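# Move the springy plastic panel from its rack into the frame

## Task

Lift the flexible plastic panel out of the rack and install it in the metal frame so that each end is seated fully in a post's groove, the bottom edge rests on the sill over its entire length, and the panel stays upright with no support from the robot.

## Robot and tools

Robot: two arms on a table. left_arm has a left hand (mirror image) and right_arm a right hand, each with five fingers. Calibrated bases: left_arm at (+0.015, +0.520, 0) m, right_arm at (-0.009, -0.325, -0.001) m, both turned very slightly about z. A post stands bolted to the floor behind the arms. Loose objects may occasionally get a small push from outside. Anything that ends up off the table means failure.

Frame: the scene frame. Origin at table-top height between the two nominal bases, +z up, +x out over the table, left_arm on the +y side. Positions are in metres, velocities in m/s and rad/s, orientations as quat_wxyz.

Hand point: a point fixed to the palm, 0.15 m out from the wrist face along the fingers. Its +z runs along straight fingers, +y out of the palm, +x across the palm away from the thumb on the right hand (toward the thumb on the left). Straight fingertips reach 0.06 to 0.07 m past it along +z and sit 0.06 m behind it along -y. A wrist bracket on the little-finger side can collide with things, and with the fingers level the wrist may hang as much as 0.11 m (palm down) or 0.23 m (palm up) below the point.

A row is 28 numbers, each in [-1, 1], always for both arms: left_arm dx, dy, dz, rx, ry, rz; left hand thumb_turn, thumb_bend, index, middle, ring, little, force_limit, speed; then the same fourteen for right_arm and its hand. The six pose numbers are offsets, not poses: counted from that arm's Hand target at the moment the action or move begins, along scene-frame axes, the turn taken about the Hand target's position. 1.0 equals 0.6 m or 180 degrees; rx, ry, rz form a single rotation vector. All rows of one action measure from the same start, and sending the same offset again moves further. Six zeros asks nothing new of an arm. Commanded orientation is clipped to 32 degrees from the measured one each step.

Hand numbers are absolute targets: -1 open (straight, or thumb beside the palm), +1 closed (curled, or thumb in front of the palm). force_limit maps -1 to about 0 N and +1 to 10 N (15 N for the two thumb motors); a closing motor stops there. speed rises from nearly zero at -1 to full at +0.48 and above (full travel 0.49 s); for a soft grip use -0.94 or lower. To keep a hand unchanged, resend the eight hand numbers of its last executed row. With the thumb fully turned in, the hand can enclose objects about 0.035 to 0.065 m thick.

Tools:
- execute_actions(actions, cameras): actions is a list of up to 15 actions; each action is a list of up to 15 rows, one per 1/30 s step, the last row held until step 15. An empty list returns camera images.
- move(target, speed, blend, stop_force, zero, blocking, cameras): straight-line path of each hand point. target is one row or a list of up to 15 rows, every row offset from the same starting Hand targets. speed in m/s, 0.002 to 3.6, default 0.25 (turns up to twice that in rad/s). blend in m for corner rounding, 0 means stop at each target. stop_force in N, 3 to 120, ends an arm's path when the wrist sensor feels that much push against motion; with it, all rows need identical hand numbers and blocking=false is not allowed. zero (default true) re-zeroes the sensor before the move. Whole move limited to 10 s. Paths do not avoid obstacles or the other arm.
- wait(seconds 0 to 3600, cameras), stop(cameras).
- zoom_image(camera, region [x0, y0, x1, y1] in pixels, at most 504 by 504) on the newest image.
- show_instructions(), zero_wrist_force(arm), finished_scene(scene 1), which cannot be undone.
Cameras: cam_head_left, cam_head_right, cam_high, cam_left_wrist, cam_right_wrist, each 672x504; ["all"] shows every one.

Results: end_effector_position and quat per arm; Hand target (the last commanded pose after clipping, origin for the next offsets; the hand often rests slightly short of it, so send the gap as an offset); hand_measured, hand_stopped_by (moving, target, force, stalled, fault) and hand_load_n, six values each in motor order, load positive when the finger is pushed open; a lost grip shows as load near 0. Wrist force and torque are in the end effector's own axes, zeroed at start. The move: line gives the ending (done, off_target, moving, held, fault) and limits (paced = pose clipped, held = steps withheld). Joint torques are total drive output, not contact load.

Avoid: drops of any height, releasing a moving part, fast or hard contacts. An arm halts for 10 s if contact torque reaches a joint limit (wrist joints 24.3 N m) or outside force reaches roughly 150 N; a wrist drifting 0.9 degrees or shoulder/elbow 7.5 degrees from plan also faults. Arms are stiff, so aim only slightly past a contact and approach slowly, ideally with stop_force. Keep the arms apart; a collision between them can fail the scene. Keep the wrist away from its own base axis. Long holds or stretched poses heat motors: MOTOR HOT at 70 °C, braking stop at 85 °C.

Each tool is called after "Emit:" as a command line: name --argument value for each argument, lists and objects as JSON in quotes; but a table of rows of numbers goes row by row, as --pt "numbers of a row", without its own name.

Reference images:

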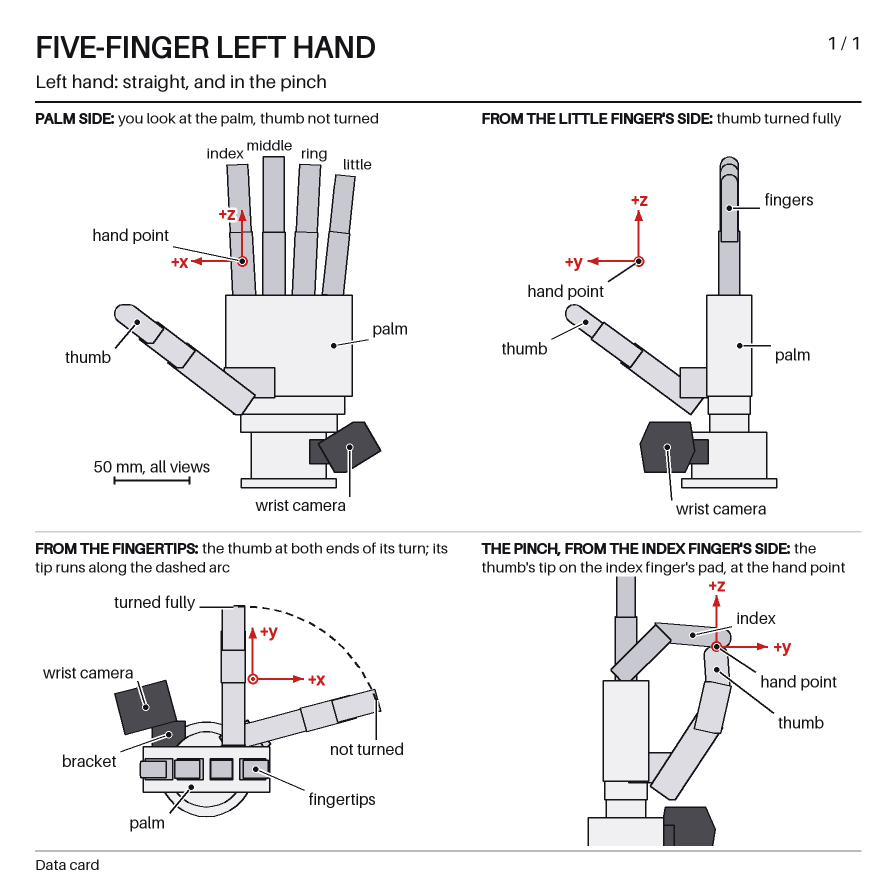

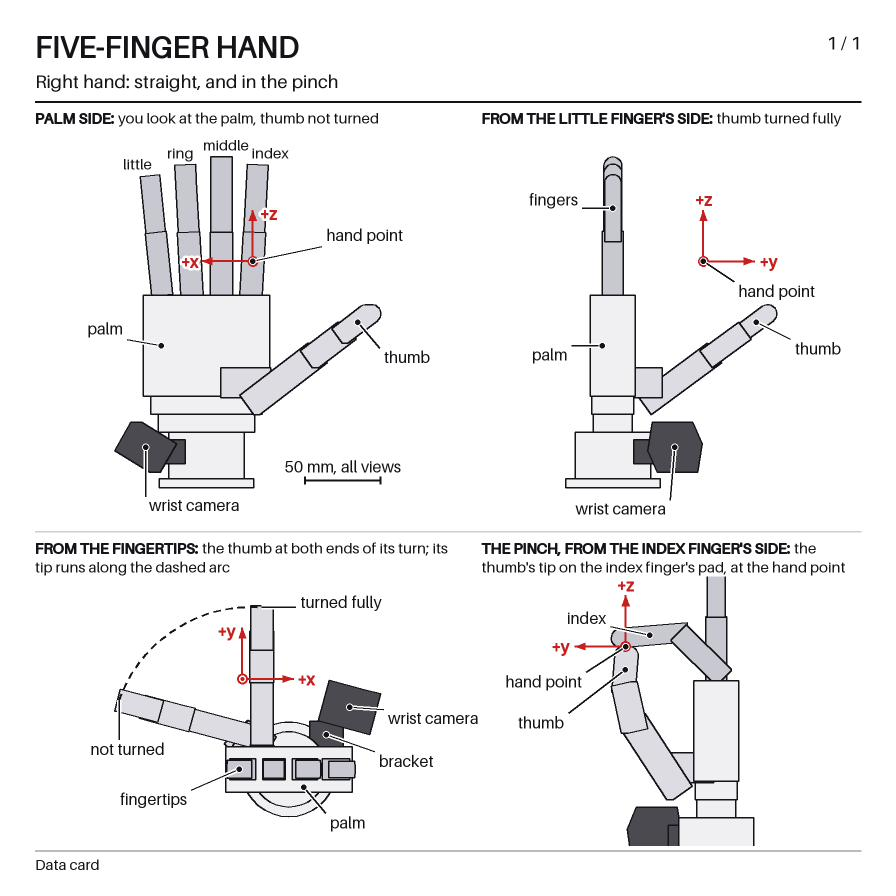

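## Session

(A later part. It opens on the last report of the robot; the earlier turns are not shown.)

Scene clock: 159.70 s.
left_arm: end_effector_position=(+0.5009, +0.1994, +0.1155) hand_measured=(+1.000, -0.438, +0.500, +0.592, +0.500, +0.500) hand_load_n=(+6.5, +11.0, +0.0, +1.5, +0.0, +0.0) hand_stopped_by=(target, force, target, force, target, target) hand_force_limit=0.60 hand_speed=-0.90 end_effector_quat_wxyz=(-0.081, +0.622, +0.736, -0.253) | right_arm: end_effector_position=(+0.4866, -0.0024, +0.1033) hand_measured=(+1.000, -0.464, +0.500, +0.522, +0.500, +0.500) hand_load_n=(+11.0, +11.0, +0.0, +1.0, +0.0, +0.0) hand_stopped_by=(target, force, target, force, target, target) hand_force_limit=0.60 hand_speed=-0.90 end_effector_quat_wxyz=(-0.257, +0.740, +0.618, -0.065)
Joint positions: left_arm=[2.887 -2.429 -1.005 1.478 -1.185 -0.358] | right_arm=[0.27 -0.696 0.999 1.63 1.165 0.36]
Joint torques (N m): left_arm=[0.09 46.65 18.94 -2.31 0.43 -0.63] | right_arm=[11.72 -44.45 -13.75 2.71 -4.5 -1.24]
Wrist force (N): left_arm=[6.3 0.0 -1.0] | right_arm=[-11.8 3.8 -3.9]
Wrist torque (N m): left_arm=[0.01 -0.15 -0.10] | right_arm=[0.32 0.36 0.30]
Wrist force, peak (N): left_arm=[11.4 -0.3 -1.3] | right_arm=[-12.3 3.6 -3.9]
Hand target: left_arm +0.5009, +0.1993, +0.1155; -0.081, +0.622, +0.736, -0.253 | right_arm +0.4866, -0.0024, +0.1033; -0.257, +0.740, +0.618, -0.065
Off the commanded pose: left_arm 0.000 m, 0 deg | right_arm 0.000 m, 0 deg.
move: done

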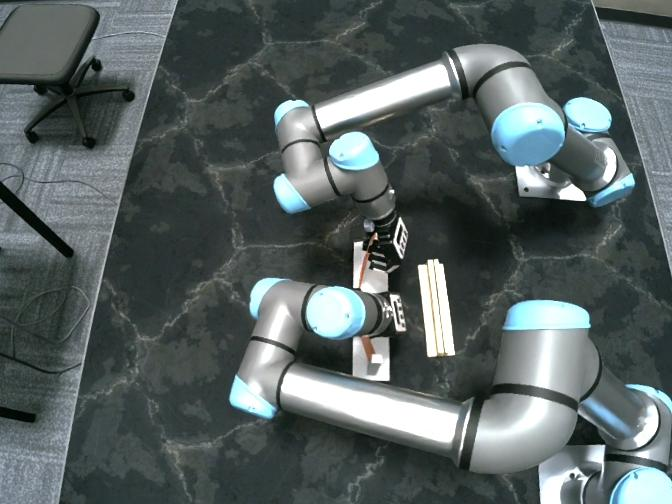

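Emit:
move --target '[0.0033,0,0,0,0,0,1,0.25,0.5,0.85,0.5,0.5,0.6,-0.9,0.0167,0,0,0,0,0,1,0.25,0.5,0.85,0.5,0.5,0.6,-0.9]' --speed 0.015 --stop_force 8 --cameras '["cam_high","cam_right_wrist","cam_head_left","cam_head_right"]'

Emit:
zoom_image --camera "cam_high" --region '[350, 195, 410, 285]'

Emit:
zoom_image --camera "cam_head_left" --region '[200, 410, 300, 490]'

Emit:
zoom_image --camera "cam_right_wrist" --region '[300, 250, 500, 504]'

Scene clock: 162.50 s.
left_arm: end_effector_position=(+0.5029, +0.1993, +0.1155) hand_measured=(+1.000, -0.438, +0.500, +0.592, +0.500, +0.500) hand_load_n=(+7.5, +10.5, +0.0, +1.0, +0.0, +0.0) hand_stopped_by=(target, force, target, force, target, target) hand_force_limit=0.60 hand_speed=-0.90 end_effector_quat_wxyz=(-0.081, +0.622, +0.736, -0.253) | right_arm: end_effector_position=(+0.4966, -0.0025, +0.1033) hand_measured=(+1.000, -0.464, +0.500, +0.522, +0.500, +0.500) hand_load_n=(+10.5, +11.0, +0.0, +1.5, +0.0, +0.0) hand_stopped_by=(target, force, target, force, target, target) hand_force_limit=0.60 hand_speed=-0.90 end_effector_quat_wxyz=(-0.257, +0.740, +0.618, -0.065)
Joint positions: left_arm=[2.888 -2.434 -0.996 1.474 -1.185 -0.358] | right_arm=[0.265 -0.671 0.953 1.653 1.166 0.356]
Joint torques (N m): left_arm=[2.74 54.17 7.79 -0.98 1.65 1.62] | right_arm=[10.21 -59.51 -4.77 0.71 -2.44 0.81]
Wrist force (N): left_arm=[11.5 -1.6 -1.0] | right_arm=[-9.7 3.3 -2.5]
Wrist torque (N m): left_arm=[-0.09 -0.58 -0.03] | right_arm=[0.22 0.18 0.44]
Wrist force, peak (N): left_arm=[11.6 -1.7 -1.4] | right_arm=[-12.2 4.0 -3.6]
Hand target: left_arm +0.5028, +0.1993, +0.1155; -0.081, +0.622, +0.736, -0.253 | right_arm +0.4966, -0.0024, +0.1033; -0.257, +0.740, +0.618, -0.065
Off the commanded pose: left_arm 0.000 m, 0 deg | right_arm 0.000 m, 0 deg.
move: done
cam_right_wrist: T_world_to_cam=[[0.92485, 0.0663, -0.3745, -0.42472], [0.10547, -0.99078, 0.08506, -0.04559], [-0.3654, -0.11817, -0.92332, 0.39162]] pos_world=[0.54071, 0.02927, 0.20641]
Images, in order (width x height): cam_head_left 672x504, cam_head_right 672x504, cam_high 672x504, cam_right_wrist 672x504.

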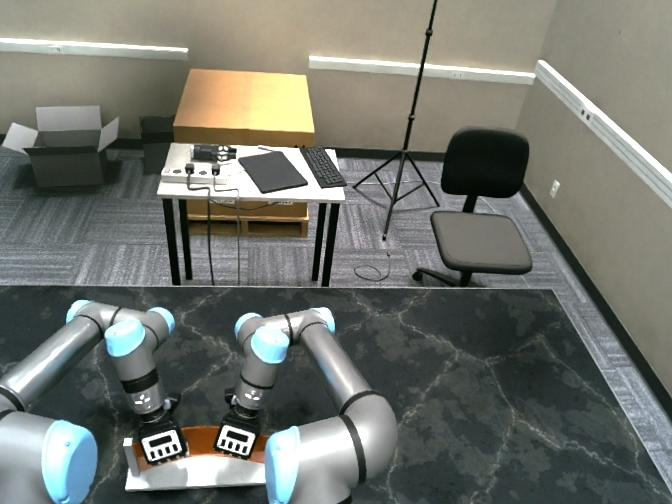

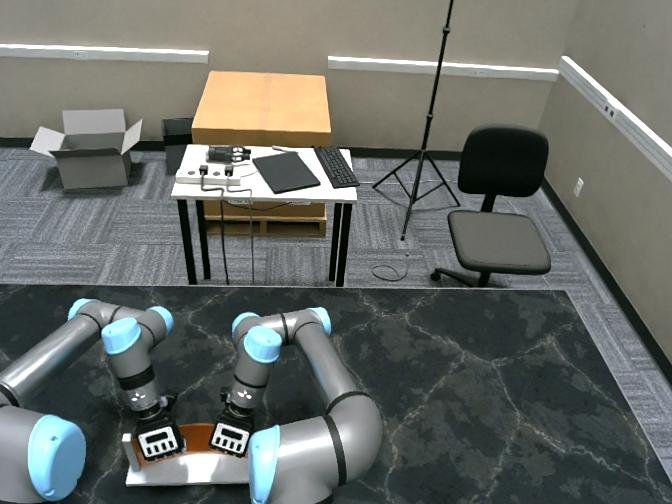

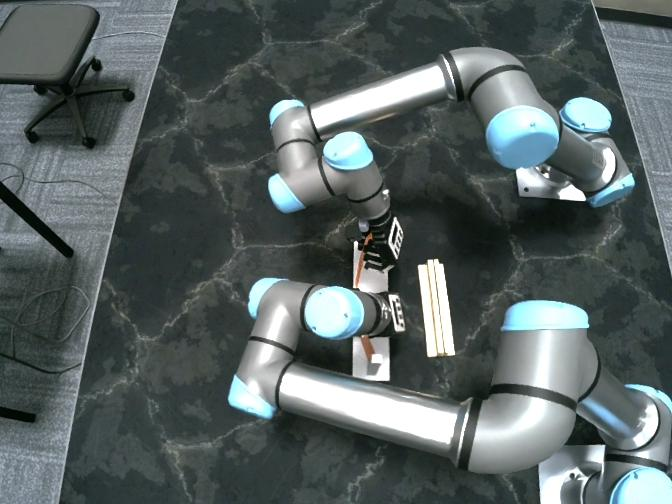

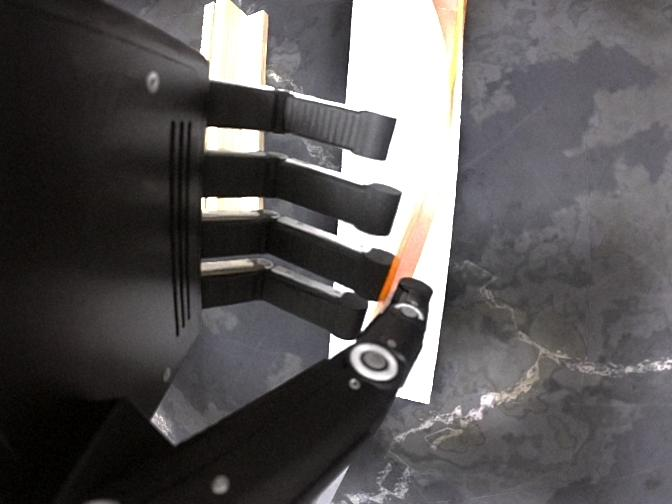

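Scaled by 5.600 from the camera's image (finer frame: 960x720).

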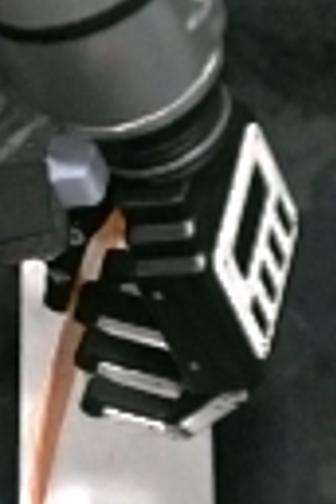

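Scaled by 5.040 from the camera's image (finer frame: 960x720).

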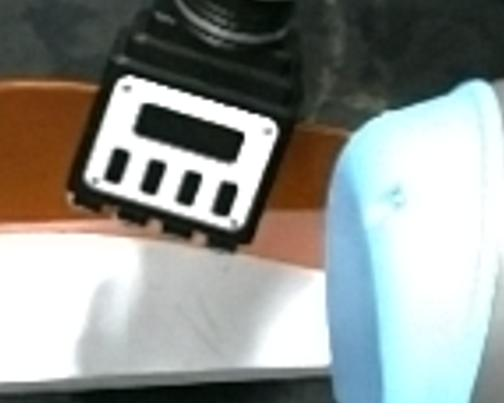

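Scaled by 1.984 from the camera's image (finer frame: 960x720).

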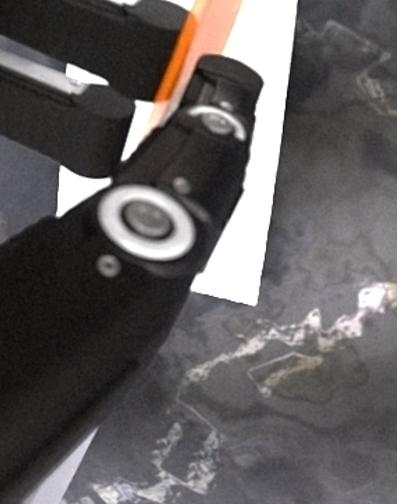

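Emit:
zoom_image --camera "cam_right_wrist" --region '[350, 230, 440, 330]'

Emit:
zoom_image --camera "cam_head_left" --region '[250, 420, 290, 480]'

Scaled by 5.040 from the camera's image (finer frame: 960x720).

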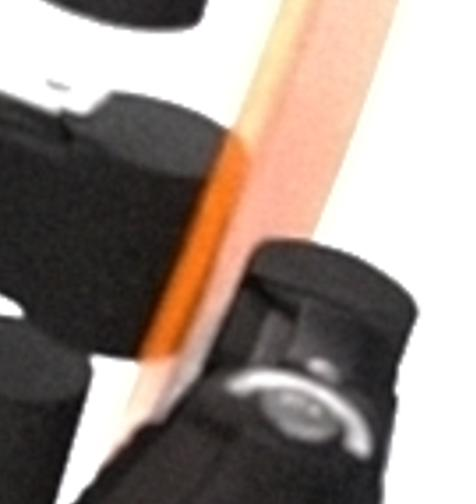

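Scaled by 8.400 from the camera's image (finer frame: 960x720).

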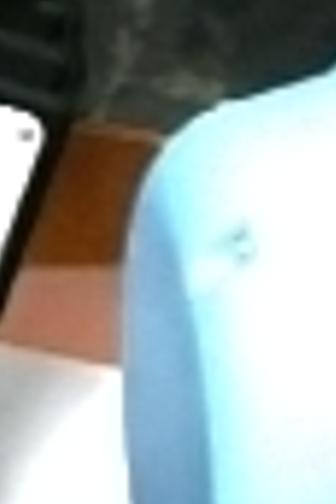

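Emit:
move --target '[0,0,0,0,0,0,1,0.25,0.5,0.85,0.5,0.5,0.6,-0.9,0.0025,-0.0017,0,0,0,0,1,0.25,0.5,0.85,0.5,0.5,0.6,-0.9]' --speed 0.01 --stop_force 8

Emit:
move --target '[0,0,0,0,0,0,1,0.25,0.5,0.85,0.5,0.5,0.6,-0.9,0,-0.0017,0,0,0,0,1,0.25,0.5,0.85,0.5,0.5,0.6,-0.9]' --speed 0.01 --stop_force 8

Emit:
move --target '[0,0,0,0,0,0,1,0.25,0.5,0.85,0.5,0.5,0.6,-0.9,0,-0.0017,0,0,0,0,1,0.25,0.5,0.85,0.5,0.5,0.6,-0.9]' --speed 0.01 --stop_force 8

Scene clock: 165.17 s.
left_arm: end_effector_position=(+0.5028, +0.1994, +0.1155) hand_measured=(+1.000, -0.438, +0.500, +0.592, +0.500, +0.500) hand_load_n=(+7.5, +10.5, +0.0, +1.5, +0.0, +0.0) hand_stopped_by=(target, force, target, force, target, target) hand_force_limit=0.60 hand_speed=-0.90 end_effector_quat_wxyz=(-0.081, +0.622, +0.736, -0.253) | right_arm: end_effector_position=(+0.4981, -0.0034, +0.1033) hand_measured=(+1.000, -0.464, +0.500, +0.522, +0.500, +0.500) hand_load_n=(+9.5, +11.0, +0.0, +2.0, +0.0, +0.0) hand_stopped_by=(target, force, target, force, target, target) hand_force_limit=0.60 hand_speed=-0.90 end_effector_quat_wxyz=(-0.257, +0.740, +0.618, -0.065)
Joint positions: left_arm=[2.888 -2.434 -0.996 1.474 -1.185 -0.358] | right_arm=[0.263 -0.669 0.948 1.656 1.167 0.354]
Joint torques (N m): left_arm=[-7.75 53.54 6.82 -1.16 2.84 -0.31] | right_arm=[-4.86 -45.77 -14.89 1.82 -0.89 -0.38]
Wrist force (N): left_arm=[10.0 -2.5 -0.4] | right_arm=[-6.3 2.2 -1.3]
Wrist torque (N m): left_arm=[-0.17 -0.42 -0.03] | right_arm=[0.11 -0.01 0.38]
Wrist force, peak (N): left_arm=[11.7 -1.5 -1.0] | right_arm=[-10.2 3.1 -2.3]
Hand target: left_arm +0.5028, +0.1993, +0.1155; -0.081, +0.622, +0.736, -0.253 | right_arm +0.4981, -0.0034, +0.1033; -0.257, +0.740, +0.618, -0.065
Off the commanded pose: left_arm 0.000 m, 0 deg | right_arm 0.000 m, 0 deg.
move: done

Scene clock: 166.23 s.
left_arm: end_effector_position=(+0.5028, +0.1993, +0.1155) hand_measured=(+1.000, -0.438, +0.500, +0.592, +0.500, +0.500) hand_load_n=(+7.0, +10.5, +0.0, +1.5, +0.0, +0.0) hand_stopped_by=(target, force, target, force, target, target) hand_force_limit=0.60 hand_speed=-0.90 end_effector_quat_wxyz=(-0.081, +0.622, +0.736, -0.253) | right_arm: end_effector_position=(+0.4981, -0.0045, +0.1033) hand_measured=(+1.000, -0.464, +0.500, +0.522, +0.500, +0.500) hand_load_n=(+8.0, +11.0, +0.0, +2.0, +0.0, +0.0) hand_stopped_by=(target, force, target, force, target, target) hand_force_limit=0.60 hand_speed=-0.90 end_effector_quat_wxyz=(-0.257, +0.740, +0.618, -0.065)
Joint positions: left_arm=[2.888 -2.434 -0.996 1.474 -1.185 -0.358] | right_arm=[0.262 -0.67 0.951 1.655 1.168 0.352]
Joint torques (N m): left_arm=[-9.54 53.55 7.41 -0.96 2.81 -0.79] | right_arm=[-7.21 -56.76 -11.21 1.85 0.34 -0.47]
Wrist force (N): left_arm=[9.2 -3.8 -0.9] | right_arm=[-2.2 2.3 0.2]
Wrist torque (N m): left_arm=[-0.24 -0.37 0.00] | right_arm=[0.11 -0.13 0.29]
Wrist force, peak (N): left_arm=[10.1 -2.4 -0.7] | right_arm=[-6.3 2.3 -1.0]
Hand target: left_arm +0.5028, +0.1993, +0.1155; -0.081, +0.622, +0.736, -0.253 | right_arm +0.4981, -0.0045, +0.1033; -0.257, +0.740, +0.618, -0.065
Off the commanded pose: left_arm 0.000 m, 0 deg | right_arm 0.000 m, 0 deg.
move: done

Scene clock: 167.30 s.
left_arm: end_effector_position=(+0.5028, +0.1993, +0.1155) hand_measured=(+1.000, -0.438, +0.500, +0.592, +0.500, +0.500) hand_load_n=(+7.0, +10.5, +0.0, +1.5, +0.0, +0.0) hand_stopped_by=(target, force, target, force, target, target) hand_force_limit=0.60 hand_speed=-0.90 end_effector_quat_wxyz=(-0.081, +0.622, +0.736, -0.253) | right_arm: end_effector_position=(+0.4981, -0.0055, +0.1033) hand_measured=(+1.000, -0.464, +0.500, +0.522, +0.500, +0.500) hand_load_n=(+5.5, +11.5, +0.0, +2.0, +0.0, +0.0) hand_stopped_by=(target, force, target, force, target, target) hand_force_limit=0.60 hand_speed=-0.90 end_effector_quat_wxyz=(-0.257, +0.740, +0.618, -0.065)
Joint positions: left_arm=[2.888 -2.434 -0.996 1.474 -1.185 -0.358] | right_arm=[0.26 -0.672 0.954 1.654 1.168 0.351]
Joint torques (N m): left_arm=[-10.24 53.72 7.46 -1 2.65 -1.07] | right_arm=[-10.6 -55.13 -10.52 2.3 1.76 0.2]
Wrist force (N): left_arm=[8.2 -4.8 -1.0] | right_arm=[4.2 2.0 1.0]
Wrist torque (N m): left_arm=[-0.30 -0.30 0.02] | right_arm=[0.09 -0.37 0.22]
Wrist force, peak (N): left_arm=[9.2 -4.2 -0.9] | right_arm=[4.2 2.0 1.0]
Hand target: left_arm +0.5028, +0.1993, +0.1155; -0.081, +0.622, +0.736, -0.253 | right_arm +0.4981, -0.0055, +0.1033; -0.257, +0.740, +0.618, -0.065
Off the commanded pose: left_arm 0.000 m, 0 deg | right_arm 0.000 m, 0 deg.
move: done

Emit:
move --target '[0,0,0,0,0,0,1,0.25,0.5,0.85,0.5,0.5,0.6,-0.9,0,0.0017,0,0,0,0,1,0.25,0.5,0.85,0.5,0.5,0.6,-0.9]' --speed 0.01

Emit:
move --target '[0,0,0,0,0,0,1,0.25,0.5,0.85,0.5,0.5,0.6,-0.9,0.0013,0,0,0,0,0,1,0.25,0.5,0.85,0.5,0.5,0.6,-0.9]' --speed 0.01

Emit:
move --target '[0,0,0,0,0,0,1,0.25,0.5,0.85,0.5,0.5,0.6,-0.9,0.0013,0,0,0,0,0,1,0.25,0.5,0.85,0.5,0.5,0.6,-0.9]' --speed 0.01

Emit:
move --target '[0,0,0,0,0,0,1,0.25,0.5,0.85,0.5,0.5,0.6,-0.9,0.0013,0,0,0,0,0,1,0.25,0.5,0.85,0.5,0.5,0.6,-0.9]' --speed 0.01

Scene clock: 168.47 s.
left_arm: end_effector_position=(+0.5028, +0.1993, +0.1155) hand_measured=(+1.000, -0.438, +0.500, +0.592, +0.500, +0.500) hand_load_n=(+7.0, +10.5, +0.5, +1.5, +0.0, +0.0) hand_stopped_by=(target, force, target, force, target, target) hand_force_limit=0.60 hand_speed=-0.90 end_effector_quat_wxyz=(-0.081, +0.622, +0.736, -0.253) | right_arm: end_effector_position=(+0.4981, -0.0045, +0.1034) hand_measured=(+1.000, -0.464, +0.500, +0.522, +0.500, +0.500) hand_load_n=(+7.5, +11.0, +0.0, +2.0, +0.0, +0.0) hand_stopped_by=(target, force, target, force, target, target) hand_force_limit=0.60 hand_speed=-0.90 end_effector_quat_wxyz=(-0.257, +0.740, +0.618, -0.065)
Joint positions: left_arm=[2.888 -2.434 -0.996 1.474 -1.185 -0.358] | right_arm=[0.262 -0.67 0.951 1.655 1.168 0.352]
Joint torques (N m): left_arm=[-10.09 52.38 6.85 -0.96 2.62 -0.88] | right_arm=[16.32 -42.59 -13.98 2.91 -3.43 -1.24]
Wrist force (N): left_arm=[8.9 -3.4 -0.5] | right_arm=[-3.2 2.1 0.2]
Wrist torque (N m): left_arm=[-0.18 -0.35 -0.01] | right_arm=[0.11 0.08 0.11]
Wrist force, peak (N): left_arm=[8.5 -4.9 -0.8] | right_arm=[4.2 1.8 0.8]
Hand target: left_arm +0.5028, +0.1993, +0.1155; -0.081, +0.622, +0.736, -0.253 | right_arm +0.4981, -0.0045, +0.1033; -0.257, +0.740, +0.618, -0.065
Off the commanded pose: left_arm 0.000 m, 0 deg | right_arm 0.000 m, 0 deg.
move: done

Scene clock: 168.97 s.
left_arm: end_effector_position=(+0.5028, +0.1993, +0.1155) hand_measured=(+1.000, -0.438, +0.500, +0.592, +0.500, +0.500) hand_load_n=(+7.0, +10.5, +0.5, +1.5, +0.0, +0.0) hand_stopped_by=(target, force, target, force, target, target) hand_force_limit=0.60 hand_speed=-0.90 end_effector_quat_wxyz=(-0.081, +0.622, +0.736, -0.253) | right_arm: end_effector_position=(+0.4989, -0.0044, +0.1033) hand_measured=(+1.000, -0.464, +0.500, +0.522, +0.500, +0.500) hand_load_n=(+8.0, +10.5, +0.0, +2.0, +0.0, +0.0) hand_stopped_by=(target, force, target, force, target, target) hand_force_limit=0.60 hand_speed=-0.90 end_effector_quat_wxyz=(-0.257, +0.740, +0.618, -0.065)
Joint positions: left_arm=[2.888 -2.434 -0.996 1.474 -1.185 -0.358] | right_arm=[0.261 -0.668 0.947 1.657 1.168 0.352]
Joint torques (N m): left_arm=[-10.14 52.36 7.89 -0.98 2.6 -0.88] | right_arm=[-8.91 -56.6 -6.27 1.21 0.13 -1.89]
Wrist force (N): left_arm=[8.4 -2.9 -0.7] | right_arm=[-4.4 1.5 -0.2]
Wrist torque (N m): left_arm=[-0.11 -0.28 -0.04] | right_arm=[0.07 0.13 0.17]
Wrist force, peak (N): left_arm=[8.9 -3.2 -0.7] | right_arm=[-4.9 1.9 0.1]
Hand target: left_arm +0.5028, +0.1993, +0.1155; -0.081, +0.622, +0.736, -0.253 | right_arm +0.4989, -0.0045, +0.1033; -0.257, +0.740, +0.618, -0.065
Off the commanded pose: left_arm 0.000 m, 0 deg | right_arm 0.000 m, 0 deg.
move: done

Scene clock: 169.47 s.
left_arm: end_effector_position=(+0.5028, +0.1993, +0.1155) hand_measured=(+1.000, -0.438, +0.500, +0.592, +0.500, +0.500) hand_load_n=(+7.0, +10.5, +0.0, +1.5, +0.0, +0.0) hand_stopped_by=(target, force, target, force, target, target) hand_force_limit=0.60 hand_speed=-0.90 end_effector_quat_wxyz=(-0.081, +0.622, +0.736, -0.253) | right_arm: end_effector_position=(+0.4997, -0.0045, +0.1033) hand_measured=(+1.000, -0.464, +0.500, +0.522, +0.500, +0.500) hand_load_n=(+8.0, +10.5, +0.0, +2.5, +0.0, +0.0) hand_stopped_by=(target, force, target, force, target, target) hand_force_limit=0.60 hand_speed=-0.90 end_effector_quat_wxyz=(-0.257, +0.740, +0.618, -0.065)
Joint positions: left_arm=[2.888 -2.434 -0.996 1.474 -1.185 -0.358] | right_arm=[0.261 -0.666 0.943 1.659 1.168 0.352]
Joint torques (N m): left_arm=[-10.23 52.27 7.72 -1.14 2.77 -0.7] | right_arm=[-7.35 -49.1 -8.42 1.64 0.01 -1.38]
Wrist force (N): left_arm=[8.2 -3.0 -0.6] | right_arm=[-4.3 1.2 0.6]
Wrist torque (N m): left_arm=[-0.13 -0.27 -0.04] | right_arm=[0.03 0.09 0.24]
Wrist force, peak (N): left_arm=[8.6 -3.2 -0.7] | right_arm=[-4.8 1.4 0.7]
Hand target: left_arm +0.5028, +0.1993, +0.1155; -0.081, +0.622, +0.736, -0.253 | right_arm +0.4996, -0.0045, +0.1033; -0.257, +0.740, +0.618, -0.065
Off the commanded pose: left_arm 0.000 m, 0 deg | right_arm 0.000 m, 0 deg.
move: done

Scene clock: 169.97 s.
left_arm: end_effector_position=(+0.5028, +0.1993, +0.1155) hand_measured=(+1.000, -0.438, +0.500, +0.592, +0.500, +0.500) hand_load_n=(+7.0, +10.5, +0.0, +1.5, +0.5, +0.0) hand_stopped_by=(target, force, target, force, target, target) hand_force_limit=0.60 hand_speed=-0.90 end_effector_quat_wxyz=(-0.081, +0.622, +0.736, -0.253) | right_arm: end_effector_position=(+0.5005, -0.0045, +0.1033) hand_measured=(+1.000, -0.464, +0.500, +0.522, +0.500, +0.500) hand_load_n=(+8.5, +10.5, +0.0, +2.0, +0.0, +0.0) hand_stopped_by=(target, force, target, force, target, target) hand_force_limit=0.60 hand_speed=-0.90 end_effector_quat_wxyz=(-0.257, +0.740, +0.618, -0.065)
Joint positions: left_arm=[2.888 -2.434 -0.996 1.474 -1.185 -0.358] | right_arm=[0.261 -0.664 0.94 1.661 1.168 0.351]
Joint torques (N m): left_arm=[-9.76 51.29 7.21 -0.99 2.73 -0.77] | right_arm=[-7.85 -54.08 -8.31 1.43 -0.18 -1.56]
Wrist force (N): left_arm=[8.3 -3.0 -0.1] | right_arm=[-4.8 1.0 1.1]
Wrist torque (N m): left_arm=[-0.15 -0.29 -0.02] | right_arm=[0.02 0.12 0.24]
Wrist force, peak (N): left_arm=[8.2 -3.2 0.1] | right_arm=[-5.1 0.8 1.0]
Hand target: left_arm +0.5028, +0.1993, +0.1155; -0.081, +0.622, +0.736, -0.253 | right_arm +0.5004, -0.0045, +0.1033; -0.257, +0.740, +0.618, -0.065
Off the commanded pose: left_arm 0.000 m, 0 deg | right_arm 0.000 m, 0 deg.
move: done

Emit:
move --target '[0,0,0,0,0,0,1,0.25,0.5,0.85,0.5,0.5,0.6,-0.9,0,-0.0017,0,0,0,0,1,0.25,0.5,0.85,0.5,0.5,0.6,-0.9]' --speed 0.01 --cameras '["cam_high","cam_right_wrist","cam_head_left"]'

Emit:
zoom_image --camera "cam_right_wrist" --region '[350, 230, 440, 330]'

Emit:
zoom_image --camera "cam_high" --region '[350, 195, 410, 285]'

Scene clock: 171.30 s.
left_arm: end_effector_position=(+0.5028, +0.1993, +0.1155) hand_measured=(+1.000, -0.438, +0.500, +0.592, +0.500, +0.500) hand_load_n=(+7.0, +10.5, +0.0, +1.5, +0.0, +0.0) hand_stopped_by=(target, force, target, force, target, target) hand_force_limit=0.60 hand_speed=-0.90 end_effector_quat_wxyz=(-0.081, +0.622, +0.736, -0.253) | right_arm: end_effector_position=(+0.5004, -0.0055, +0.1033) hand_measured=(+1.000, -0.464, +0.500, +0.522, +0.500, +0.500) hand_load_n=(+6.0, +10.5, +0.0, +2.5, +0.0, +0.0) hand_stopped_by=(target, force, target, force, target, target) hand_force_limit=0.60 hand_speed=-0.90 end_effector_quat_wxyz=(-0.257, +0.740, +0.618, -0.065)
Joint positions: left_arm=[2.888 -2.434 -0.996 1.474 -1.185 -0.358] | right_arm=[0.259 -0.666 0.943 1.66 1.169 0.349]
Joint torques (N m): left_arm=[-9.76 51.57 6.93 -0.92 2.75 -0.92] | right_arm=[-5.24 -50.23 -21.45 2.78 1.58 1.48]
Wrist force (N): left_arm=[6.9 -4.4 -0.5] | right_arm=[2.3 0.8 2.1]
Wrist torque (N m): left_arm=[-0.28 -0.20 0.00] | right_arm=[-0.01 -0.30 0.20]
Wrist force, peak (N): left_arm=[8.2 -3.2 -0.2] | right_arm=[-5.1 0.7 1.1]
Hand target: left_arm +0.5028, +0.1993, +0.1155; -0.081, +0.622, +0.736, -0.253 | right_arm +0.5004, -0.0055, +0.1033; -0.257, +0.740, +0.618, -0.065
Off the commanded pose: left_arm 0.000 m, 0 deg | right_arm 0.000 m, 0 deg.
move: done
cam_right_wrist: T_world_to_cam=[[0.92484, 0.06643, -0.37451, -0.42802], [0.10559, -0.99077, 0.08501, -0.04911], [-0.3654, -0.11817, -0.92332, 0.39265]] pos_world=[0.54451, 0.02617, 0.20641]
Images, in order (width x height): cam_head_left 672x504, cam_high 672x504, cam_right_wrist 672x504.

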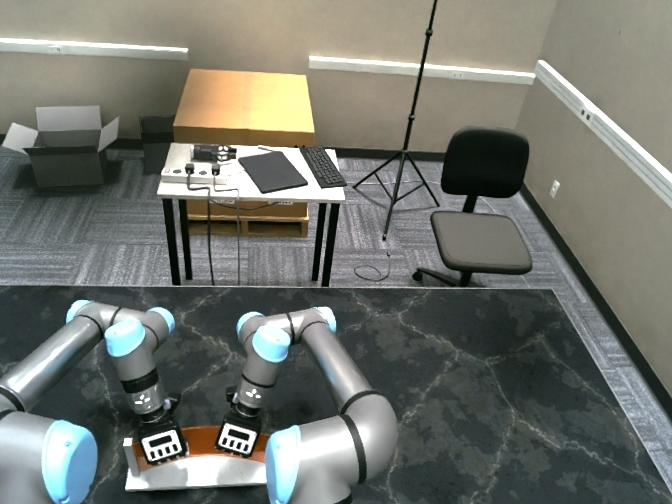

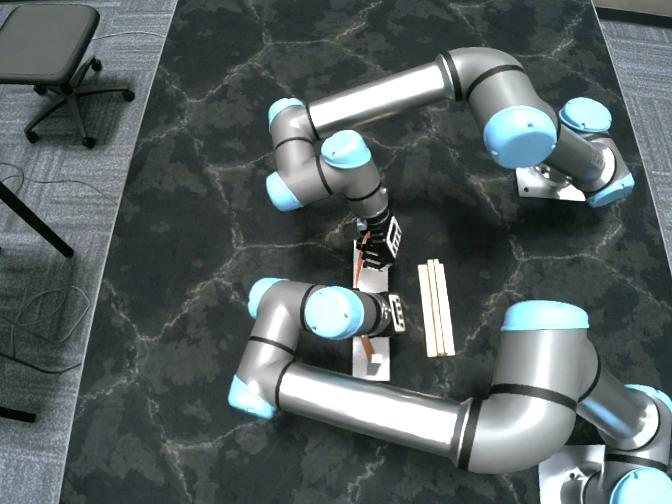

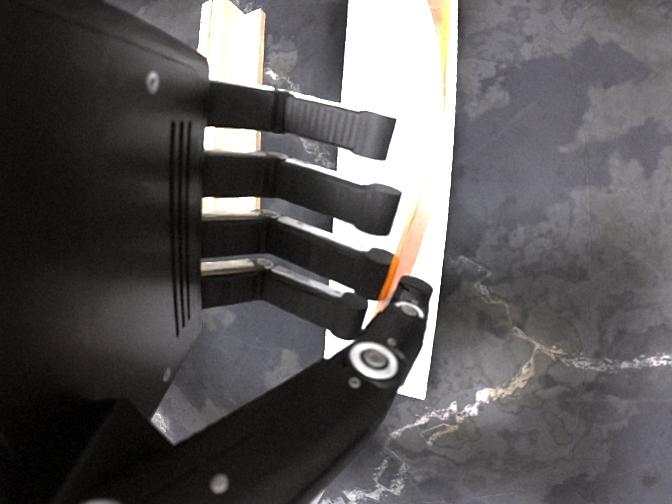

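Scaled by 5.040 from the camera's image (finer frame: 960x720).

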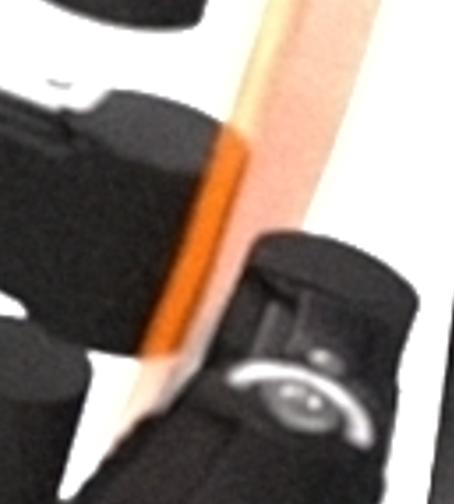

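Scaled by 5.600 from the camera's image (finer frame: 960x720).

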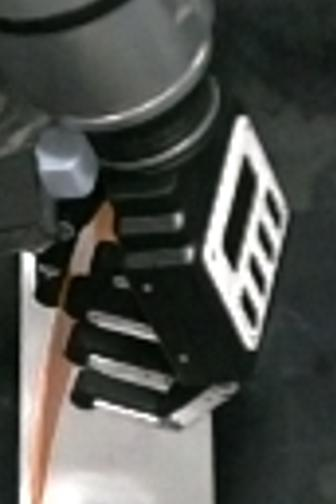

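Emit:
move --target '[0,0,0,0,0,0,1,0.25,0.5,0.85,0.5,0.5,0.6,-0.9,0,0.005,0,0,0,0,1,0.25,0.5,0.85,0.5,0.5,0.6,-0.9]' --speed 0.015

Emit:
move --target '[0,0,0,0,0,0,1,0.25,0.5,0.85,0.5,0.5,0.6,-0.9,-0.0057,0,0,0,0,0,1,0.25,0.5,0.85,0.5,0.5,0.6,-0.9]' --speed 0.015

Emit:
move --target '[0,0,0,0,0,0,1,0.25,0.5,0.85,0.5,0.5,0.6,-0.9,0,-0.0033,0,0,0,0,1,0.25,0.5,0.85,0.5,0.5,0.6,-0.9]' --speed 0.01

Scene clock: 173.20 s.
left_arm: end_effector_position=(+0.5028, +0.1993, +0.1155) hand_measured=(+1.000, -0.438, +0.500, +0.592, +0.500, +0.500) hand_load_n=(+7.0, +11.0, +0.0, +1.5, +0.0, +0.0) hand_stopped_by=(target, force, target, force, target, target) hand_force_limit=0.60 hand_speed=-0.90 end_effector_quat_wxyz=(-0.081, +0.622, +0.736, -0.253) | right_arm: end_effector_position=(+0.5004, -0.0024, +0.1033) hand_measured=(+1.000, -0.464, +0.500, +0.522, +0.500, +0.500) hand_load_n=(+10.5, +11.0, +0.0, +1.5, +0.0, +0.0) hand_stopped_by=(target, force, target, force, target, target) hand_force_limit=0.60 hand_speed=-0.90 end_effector_quat_wxyz=(-0.257, +0.740, +0.618, -0.065)
Joint positions: left_arm=[2.888 -2.434 -0.996 1.474 -1.185 -0.358] | right_arm=[0.264 -0.662 0.934 1.662 1.167 0.355]
Joint torques (N m): left_arm=[-9.25 50.09 7.26 -1.01 2.71 -0.89] | right_arm=[5.67 -52.73 -7.15 2.24 -5.13 -1.82]
Wrist force (N): left_arm=[10.0 0.4 -1.0] | right_arm=[-10.5 3.3 -2.7]
Wrist torque (N m): left_arm=[0.15 -0.44 -0.09] | right_arm=[0.29 0.36 0.25]
Wrist force, peak (N): left_arm=[10.2 0.2 -0.9] | right_arm=[-10.6 3.6 -2.7]
Hand target: left_arm +0.5028, +0.1993, +0.1155; -0.081, +0.622, +0.736, -0.253 | right_arm +0.5004, -0.0025, +0.1033; -0.257, +0.740, +0.618, -0.065
Off the commanded pose: left_arm 0.000 m, 0 deg | right_arm 0.000 m, 0 deg.
move: done

Scene clock: 173.73 s.
left_arm: end_effector_position=(+0.5028, +0.1993, +0.1155) hand_measured=(+1.000, -0.438, +0.500, +0.592, +0.500, +0.500) hand_load_n=(+7.5, +11.0, -0.5, +1.5, +0.0, +0.0) hand_stopped_by=(target, force, target, force, target, target) hand_force_limit=0.60 hand_speed=-0.90 end_effector_quat_wxyz=(-0.081, +0.622, +0.736, -0.253) | right_arm: end_effector_position=(+0.4969, -0.0025, +0.1034) hand_measured=(+1.000, -0.464, +0.500, +0.522, +0.500, +0.500) hand_load_n=(+10.0, +11.0, +0.0, +1.5, +0.0, +0.0) hand_stopped_by=(target, force, target, force, target, target) hand_force_limit=0.60 hand_speed=-0.90 end_effector_quat_wxyz=(-0.257, +0.740, +0.618, -0.065)
Joint positions: left_arm=[2.888 -2.434 -0.996 1.474 -1.185 -0.358] | right_arm=[0.265 -0.671 0.951 1.654 1.166 0.356]
Joint torques (N m): left_arm=[-10.04 49.49 8.16 -1.07 2.75 -0.92] | right_arm=[17.76 -39.15 -28.6 3.38 -5.3 0.56]
Wrist force (N): left_arm=[10.3 -0.4 -1.3] | right_arm=[-10.5 3.7 -2.3]
Wrist torque (N m): left_arm=[0.08 -0.49 -0.06] | right_arm=[0.25 0.36 0.26]
Wrist force, peak (N): left_arm=[10.7 -0.4 -1.7] | right_arm=[-10.5 3.7 -2.3]
Hand target: left_arm +0.5028, +0.1993, +0.1155; -0.081, +0.622, +0.736, -0.253 | right_arm +0.4970, -0.0025, +0.1033; -0.257, +0.740, +0.618, -0.065
Off the commanded pose: left_arm 0.000 m, 0 deg | right_arm 0.000 m, 0 deg.
move: done

Scene clock: 174.23 s.
left_arm: end_effector_position=(+0.5028, +0.1993, +0.1155) hand_measured=(+1.000, -0.438, +0.500, +0.592, +0.500, +0.500) hand_load_n=(+7.0, +10.5, +0.5, +1.5, +0.0, +0.0) hand_stopped_by=(target, force, target, force, target, target) hand_force_limit=0.60 hand_speed=-0.90 end_effector_quat_wxyz=(-0.081, +0.622, +0.736, -0.253) | right_arm: end_effector_position=(+0.4970, -0.0045, +0.1033) hand_measured=(+1.000, -0.464, +0.500, +0.522, +0.500, +0.500) hand_load_n=(+8.0, +11.0, +0.0, +2.0, +0.0, +0.0) hand_stopped_by=(target, force, target, force, target, target) hand_force_limit=0.60 hand_speed=-0.90 end_effector_quat_wxyz=(-0.257, +0.740, +0.618, -0.065)
Joint positions: left_arm=[2.888 -2.434 -0.996 1.474 -1.185 -0.358] | right_arm=[0.262 -0.673 0.956 1.652 1.168 0.352]
Joint torques (N m): left_arm=[-10.3 50.02 7.72 -0.95 2.61 -0.8] | right_arm=[-5.47 -55.29 -17.26 1.76 -0.05 0.11]
Wrist force (N): left_arm=[7.8 -3.7 0.2] | right_arm=[-3.8 1.5 -0.2]
Wrist torque (N m): left_arm=[-0.26 -0.24 -0.01] | right_arm=[0.06 -0.08 0.31]
Wrist force, peak (N): left_arm=[10.3 -0.6 -1.1] | right_arm=[-10.4 3.7 -2.4]
Hand target: left_arm +0.5028, +0.1993, +0.1155; -0.081, +0.622, +0.736, -0.253 | right_arm +0.4970, -0.0045, +0.1033; -0.257, +0.740, +0.618, -0.065
Off the commanded pose: left_arm 0.000 m, 0 deg | right_arm 0.000 m, 0 deg.
move: done

Slide −x in steps with light contact.

Emit:
move --target '[0,0,0,0,0,0,1,0.25,0.5,0.85,0.5,0.5,0.6,-0.9,-0.0013,0,0,0,0,0,1,0.25,0.5,0.85,0.5,0.5,0.6,-0.9]' --speed 0.01

Emit:
move --target '[0,0,0,0,0,0,1,0.25,0.5,0.85,0.5,0.5,0.6,-0.9,-0.0013,0,0,0,0,0,1,0.25,0.5,0.85,0.5,0.5,0.6,-0.9]' --speed 0.01

Emit:
move --target '[0,0,0,0,0,0,1,0.25,0.5,0.85,0.5,0.5,0.6,-0.9,-0.0013,0,0,0,0,0,1,0.25,0.5,0.85,0.5,0.5,0.6,-0.9]' --speed 0.01

Emit:
move --target '[0,0,0,0,0,0,1,0.25,0.5,0.85,0.5,0.5,0.6,-0.9,-0.0013,0,0,0,0,0,1,0.25,0.5,0.85,0.5,0.5,0.6,-0.9]' --speed 0.01

Emit:
move --target '[0,0,0,0,0,0,1,0.25,0.5,0.85,0.5,0.5,0.6,-0.9,-0.0013,0,0,0,0,0,1,0.25,0.5,0.85,0.5,0.5,0.6,-0.9]' --speed 0.01

Scene clock: 175.33 s.
left_arm: end_effector_position=(+0.5028, +0.1993, +0.1155) hand_measured=(+1.000, -0.438, +0.500, +0.592, +0.500, +0.500) hand_load_n=(+7.0, +10.5, +0.0, +1.5, +0.0, +0.0) hand_stopped_by=(target, force, target, force, target, target) hand_force_limit=0.60 hand_speed=-0.90 end_effector_quat_wxyz=(-0.081, +0.622, +0.736, -0.253) | right_arm: end_effector_position=(+0.4962, -0.0045, +0.1033) hand_measured=(+1.000, -0.464, +0.500, +0.522, +0.500, +0.500) hand_load_n=(+8.5, +11.0, +0.0, +2.0, +0.0, +0.0) hand_stopped_by=(target, force, target, force, target, target) hand_force_limit=0.60 hand_speed=-0.90 end_effector_quat_wxyz=(-0.257, +0.740, +0.618, -0.065)
Joint positions: left_arm=[2.888 -2.434 -0.996 1.474 -1.185 -0.358] | right_arm=[0.262 -0.675 0.96 1.65 1.168 0.353]
Joint torques (N m): left_arm=[-9.56 49.33 8.38 -0.98 2.77 -0.86] | right_arm=[17.44 -49.02 -21.38 3.3 -3.8 1.03]
Wrist force (N): left_arm=[7.5 -3.8 0.5] | right_arm=[-4.4 1.5 -0.4]
Wrist torque (N m): left_arm=[-0.24 -0.20 -0.02] | right_arm=[0.06 0.00 0.20]
Wrist force, peak (N): left_arm=[7.8 -3.9 0.4] | right_arm=[-4.4 1.7 0.0]
Hand target: left_arm +0.5028, +0.1993, +0.1155; -0.081, +0.622, +0.736, -0.253 | right_arm +0.4962, -0.0045, +0.1033; -0.257, +0.740, +0.618, -0.065
Off the commanded pose: left_arm 0.000 m, 0 deg | right_arm 0.000 m, 0 deg.
move: done

Scene clock: 175.83 s.
left_arm: end_effector_position=(+0.5028, +0.1993, +0.1155) hand_measured=(+1.000, -0.438, +0.500, +0.592, +0.500, +0.500) hand_load_n=(+7.0, +10.5, +0.0, +1.5, +0.0, +0.0) hand_stopped_by=(target, force, target, force, target, target) hand_force_limit=0.60 hand_speed=-0.90 end_effector_quat_wxyz=(-0.081, +0.622, +0.736, -0.253) | right_arm: end_effector_position=(+0.4954, -0.0045, +0.1033) hand_measured=(+1.000, -0.464, +0.500, +0.522, +0.500, +0.500) hand_load_n=(+8.0, +11.0, +0.0, +1.5, -0.5, +0.0) hand_stopped_by=(target, force, target, force, target, target) hand_force_limit=0.60 hand_speed=-0.90 end_effector_quat_wxyz=(-0.257, +0.740, +0.618, -0.065)
Joint positions: left_arm=[2.888 -2.434 -0.996 1.474 -1.185 -0.358] | right_arm=[0.263 -0.677 0.964 1.649 1.167 0.353]
Joint torques (N m): left_arm=[-9.6 48.42 7.73 -1.06 2.69 -1.02] | right_arm=[13.96 -48.45 -25.12 3.4 -3.94 1.15]
Wrist force (N): left_arm=[7.8 -4.0 0.5] | right_arm=[-4.5 2.1 -0.5]
Wrist torque (N m): left_arm=[-0.26 -0.24 0.01] | right_arm=[0.12 -0.03 0.18]
Wrist force, peak (N): left_arm=[7.9 -4.2 0.7] | right_arm=[-5.0 2.2 -0.2]
Hand target: left_arm +0.5028, +0.1993, +0.1155; -0.081, +0.622, +0.736, -0.253 | right_arm +0.4954, -0.0045, +0.1033; -0.257, +0.740, +0.618, -0.065
Off the commanded pose: left_arm 0.000 m, 0 deg | right_arm 0.000 m, 0 deg.
move: done

Scene clock: 176.33 s.
left_arm: end_effector_position=(+0.5028, +0.1993, +0.1155) hand_measured=(+1.000, -0.438, +0.500, +0.592, +0.500, +0.500) hand_load_n=(+7.0, +10.5, +0.0, +1.5, +0.0, +0.0) hand_stopped_by=(target, force, target, force, target, target) hand_force_limit=0.60 hand_speed=-0.90 end_effector_quat_wxyz=(-0.081, +0.622, +0.736, -0.253) | right_arm: end_effector_position=(+0.4946, -0.0045, +0.1033) hand_measured=(+1.000, -0.464, +0.500, +0.522, +0.500, +0.500) hand_load_n=(+8.5, +11.0, +0.0, +1.5, +0.0, +0.0) hand_stopped_by=(target, force, target, force, target, target) hand_force_limit=0.60 hand_speed=-0.90 end_effector_quat_wxyz=(-0.257, +0.740, +0.618, -0.065)
Joint positions: left_arm=[2.888 -2.434 -0.996 1.474 -1.185 -0.358] | right_arm=[0.263 -0.679 0.967 1.647 1.167 0.354]
Joint torques (N m): left_arm=[-9.97 49.31 8.65 -1.14 2.69 -0.81] | right_arm=[15.66 -48.64 -24.23 3.45 -4.07 1.08]
Wrist force (N): left_arm=[7.6 -4.1 0.8] | right_arm=[-5.3 2.8 -0.3]
Wrist torque (N m): left_arm=[-0.28 -0.20 0.00] | right_arm=[0.17 0.07 0.16]
Wrist force, peak (N): left_arm=[7.9 -4.1 0.5] | right_arm=[-5.3 2.8 -0.3]
Hand target: left_arm +0.5028, +0.1993, +0.1155; -0.081, +0.622, +0.736, -0.253 | right_arm +0.4947, -0.0045, +0.1033; -0.257, +0.740, +0.618, -0.065
Off the commanded pose: left_arm 0.000 m, 0 deg | right_arm 0.000 m, 0 deg.
move: done

Scene clock: 176.83 s.
left_arm: end_effector_position=(+0.5028, +0.1993, +0.1155) hand_measured=(+1.000, -0.438, +0.500, +0.592, +0.500, +0.500) hand_load_n=(+7.0, +10.5, +0.0, +1.5, +0.0, +0.0) hand_stopped_by=(target, force, target, force, target, target) hand_force_limit=0.60 hand_speed=-0.90 end_effector_quat_wxyz=(-0.081, +0.622, +0.736, -0.253) | right_arm: end_effector_position=(+0.4938, -0.0045, +0.1033) hand_measured=(+1.000, -0.464, +0.500, +0.522, +0.500, +0.500) hand_load_n=(+8.5, +11.5, +0.0, +2.0, +0.0, +0.0) hand_stopped_by=(target, force, target, force, target, target) hand_force_limit=0.60 hand_speed=-0.90 end_effector_quat_wxyz=(-0.257, +0.740, +0.618, -0.065)
Joint positions: left_arm=[2.888 -2.434 -0.996 1.474 -1.185 -0.358] | right_arm=[0.263 -0.681 0.971 1.645 1.167 0.354]
Joint torques (N m): left_arm=[-9.51 48.18 7.72 -1.07 2.79 -0.96] | right_arm=[14.84 -48.03 -24.54 3.43 -4.1 1.03]
Wrist force (N): left_arm=[7.8 -4.6 0.8] | right_arm=[-5.4 3.0 -1.0]
Wrist torque (N m): left_arm=[-0.34 -0.22 0.01] | right_arm=[0.22 0.08 0.17]
Wrist force, peak (N): left_arm=[7.8 -4.6 0.8] | right_arm=[-5.8 2.8 -1.0]
Hand target: left_arm +0.5028, +0.1993, +0.1155; -0.081, +0.622, +0.736, -0.253 | right_arm +0.4939, -0.0045, +0.1033; -0.257, +0.740, +0.618, -0.065
Off the commanded pose: left_arm 0.000 m, 0 deg | right_arm 0.000 m, 0 deg.
move: done

Scene clock: 177.33 s.
left_arm: end_effector_position=(+0.5028, +0.1993, +0.1155) hand_measured=(+1.000, -0.438, +0.500, +0.592, +0.500, +0.500) hand_load_n=(+7.0, +10.0, +0.0, +1.5, +0.0, +0.0) hand_stopped_by=(target, force, target, force, target, target) hand_force_limit=0.60 hand_speed=-0.90 end_effector_quat_wxyz=(-0.081, +0.622, +0.736, -0.253) | right_arm: end_effector_position=(+0.4931, -0.0045, +0.1033) hand_measured=(+1.000, -0.464, +0.500, +0.522, +0.500, +0.500) hand_load_n=(+8.5, +11.5, +0.0, +2.0, +0.0, +0.0) hand_stopped_by=(target, force, target, force, target, target) hand_force_limit=0.60 hand_speed=-0.90 end_effector_quat_wxyz=(-0.257, +0.740, +0.618, -0.065)
Joint positions: left_arm=[2.888 -2.434 -0.996 1.474 -1.185 -0.358] | right_arm=[0.264 -0.683 0.974 1.643 1.167 0.354]
Joint torques (N m): left_arm=[-10.02 48.72 8.46 -0.93 2.8 -0.8] | right_arm=[15.87 -47.73 -23.82 3.42 -4.08 1.22]
Wrist force (N): left_arm=[8.0 -4.2 0.8] | right_arm=[-5.3 3.3 -0.8]
Wrist torque (N m): left_arm=[-0.25 -0.25 0.01] | right_arm=[0.23 0.05 0.17]
Wrist force, peak (N): left_arm=[8.2 -4.5 0.9] | right_arm=[-5.8 3.4 -0.6]
Hand target: left_arm +0.5028, +0.1993, +0.1155; -0.081, +0.622, +0.736, -0.253 | right_arm +0.4931, -0.0045, +0.1033; -0.257, +0.740, +0.618, -0.065
Off the commanded pose: left_arm 0.000 m, 0 deg | right_arm 0.000 m, 0 deg.
move: done

Emit:
move --pt "0 0 0 0 0 0 1 0.25 0.5 0.85 0.5 0.5 0.6 -0.9 0 0.0033 0 0 0 0 1 0.25 0.5 0.85 0.5 0.5 0.6 -0.9" --pt "0 0 0 0 0 0 1 0.25 0.5 0.85 0.5 0.5 0.6 -0.9 0.0098 0.0033 0 0 0 0 1 0.25 0.5 0.85 0.5 0.5 0.6 -0.9" --pt "0 0 0 0 0 0 1 0.25 0.5 0.85 0.5 0.5 0.6 -0.9 0.0098 0 0 0 0 0 1 0.25 0.5 0.85 0.5 0.5 0.6 -0.9" --speed 0.02

Emit:
move --pt "0 0 0 0 0 0 1 0.25 0.5 0.85 0.5 0.5 0.6 -0.9 0 0.0033 0 0 0 0 1 0.25 0.5 0.85 0.5 0.5 0.6 -0.9" --pt "0 0 0 0 0 0 1 0.25 0.5 0.85 0.5 0.5 0.6 -0.9 0.0015 0.0033 0 0 0 0 1 0.25 0.5 0.85 0.5 0.5 0.6 -0.9" --pt "0 0 0 0 0 0 1 0.25 0.5 0.85 0.5 0.5 0.6 -0.9 0.0015 0 0 0 0 0 1 0.25 0.5 0.85 0.5 0.5 0.6 -0.9" --speed 0.02

Emit:
move --pt "0 0 0 0 0 0 1 0.25 0.5 0.85 0.5 0.5 0.6 -0.9 0 0.0033 0 0 0 0 1 0.25 0.5 0.85 0.5 0.5 0.6 -0.9" --pt "0 0 0 0 0 0 1 0.25 0.5 0.85 0.5 0.5 0.6 -0.9 -0.0065 0.0033 0 0 0 0 1 0.25 0.5 0.85 0.5 0.5 0.6 -0.9" --pt "0 0 0 0 0 0 1 0.25 0.5 0.85 0.5 0.5 0.6 -0.9 -0.0065 0 0 0 0 0 1 0.25 0.5 0.85 0.5 0.5 0.6 -0.9" --speed 0.02

Scene clock: 179.70 s.
left_arm: end_effector_position=(+0.5028, +0.1993, +0.1155) hand_measured=(+1.000, -0.438, +0.500, +0.592, +0.500, +0.500) hand_load_n=(+7.0, +10.5, +0.0, +1.5, +0.0, +0.0) hand_stopped_by=(target, force, target, force, target, target) hand_force_limit=0.60 hand_speed=-0.90 end_effector_quat_wxyz=(-0.081, +0.622, +0.736, -0.253) | right_arm: end_effector_position=(+0.4990, -0.0046, +0.1033) hand_measured=(+1.000, -0.464, +0.500, +0.522, +0.500, +0.500) hand_load_n=(+7.0, +11.0, +0.0, +2.0, +0.0, +0.0) hand_stopped_by=(target, force, target, force, target, target) hand_force_limit=0.60 hand_speed=-0.90 end_effector_quat_wxyz=(-0.257, +0.740, +0.618, -0.065)
Joint positions: left_arm=[2.888 -2.434 -0.996 1.474 -1.185 -0.358] | right_arm=[0.261 -0.668 0.947 1.657 1.168 0.352]
Joint torques (N m): left_arm=[-9.62 47.14 7.93 -1.19 2.69 -0.86] | right_arm=[6.33 -51.01 -23.62 2.69 0.51 1.31]
Wrist force (N): left_arm=[8.2 -2.9 -1.0] | right_arm=[-1.0 2.2 0.3]
Wrist torque (N m): left_arm=[-0.13 -0.30 -0.04] | right_arm=[0.10 -0.19 0.29]
Wrist force, peak (N): left_arm=[10.6 -0.4 -0.6] | right_arm=[-11.7 4.1 -3.4]
Hand target: left_arm +0.5028, +0.1993, +0.1155; -0.081, +0.622, +0.736, -0.253 | right_arm +0.4990, -0.0045, +0.1033; -0.257, +0.740, +0.618, -0.065
Off the commanded pose: left_arm 0.000 m, 0 deg | right_arm 0.000 m, 0 deg.
move: done

Scene clock: 180.53 s.
left_arm: end_effector_position=(+0.5028, +0.1993, +0.1155) hand_measured=(+1.000, -0.438, +0.500, +0.592, +0.500, +0.500) hand_load_n=(+7.0, +10.5, +0.0, +1.5, +0.0, +0.0) hand_stopped_by=(target, force, target, force, target, target) hand_force_limit=0.60 hand_speed=-0.90 end_effector_quat_wxyz=(-0.081, +0.622, +0.736, -0.253) | right_arm: end_effector_position=(+0.4999, -0.0045, +0.1033) hand_measured=(+1.000, -0.464, +0.500, +0.522, +0.500, +0.500) hand_load_n=(+7.0, +11.0, +0.0, +2.0, +0.0, +0.0) hand_stopped_by=(target, force, target, force, target, target) hand_force_limit=0.60 hand_speed=-0.90 end_effector_quat_wxyz=(-0.257, +0.740, +0.618, -0.065)
Joint positions: left_arm=[2.888 -2.434 -0.996 1.474 -1.185 -0.358] | right_arm=[0.261 -0.666 0.943 1.659 1.168 0.351]
Joint torques (N m): left_arm=[-9.8 46.83 8.86 -1.09 2.66 -0.84] | right_arm=[3.52 -52.18 -23.73 2.52 0.64 1.4]
Wrist force (N): left_arm=[8.6 -2.6 -1.0] | right_arm=[-0.4 2.3 0.1]
Wrist torque (N m): left_arm=[-0.10 -0.34 -0.03] | right_arm=[0.13 -0.24 0.30]
Wrist force, peak (N): left_arm=[10.3 0.1 -0.7] | right_arm=[-10.9 3.4 -2.8]
Hand target: left_arm +0.5028, +0.1993, +0.1155; -0.081, +0.622, +0.736, -0.253 | right_arm +0.4999, -0.0045, +0.1033; -0.257, +0.740, +0.618, -0.065
Off the commanded pose: left_arm 0.000 m, 0 deg | right_arm 0.000 m, 0 deg.
move: done

Scene clock: 181.50 s.
left_arm: end_effector_position=(+0.5028, +0.1993, +0.1155) hand_measured=(+1.000, -0.438, +0.500, +0.592, +0.500, +0.500) hand_load_n=(+6.5, +10.0, +0.0, +1.5, +0.0, +0.0) hand_stopped_by=(target, force, target, force, target, target) hand_force_limit=0.60 hand_speed=-0.90 end_effector_quat_wxyz=(-0.081, +0.622, +0.736, -0.253) | right_arm: end_effector_position=(+0.4959, -0.0045, +0.1033) hand_measured=(+1.000, -0.464, +0.500, +0.522, +0.500, +0.500) hand_load_n=(+8.5, +11.0, +0.0, +1.5, +0.0, +0.0) hand_stopped_by=(target, force, target, force, target, target) hand_force_limit=0.60 hand_speed=-0.90 end_effector_quat_wxyz=(-0.257, +0.740, +0.618, -0.065)
Joint positions: left_arm=[2.888 -2.434 -0.996 1.474 -1.185 -0.358] | right_arm=[0.262 -0.676 0.961 1.65 1.167 0.353]
Joint torques (N m): left_arm=[-10.34 46.45 8.39 -1.01 2.67 -1.06] | right_arm=[0.04 -47.7 -24.34 1.79 -0.21 0.43]
Wrist force (N): left_arm=[7.4 -4.0 0.5] | right_arm=[-4.3 1.6 -0.6]
Wrist torque (N m): left_arm=[-0.27 -0.18 -0.02] | right_arm=[0.04 -0.04 0.30]
Wrist force, peak (N): left_arm=[10.4 -0.3 -1.1] | right_arm=[-10.8 3.9 -3.2]
Hand target: left_arm +0.5028, +0.1993, +0.1155; -0.081, +0.622, +0.736, -0.253 | right_arm +0.4960, -0.0045, +0.1033; -0.257, +0.740, +0.618, -0.065
Off the commanded pose: left_arm 0.000 m, 0 deg | right_arm 0.000 m, 0 deg.
move: done


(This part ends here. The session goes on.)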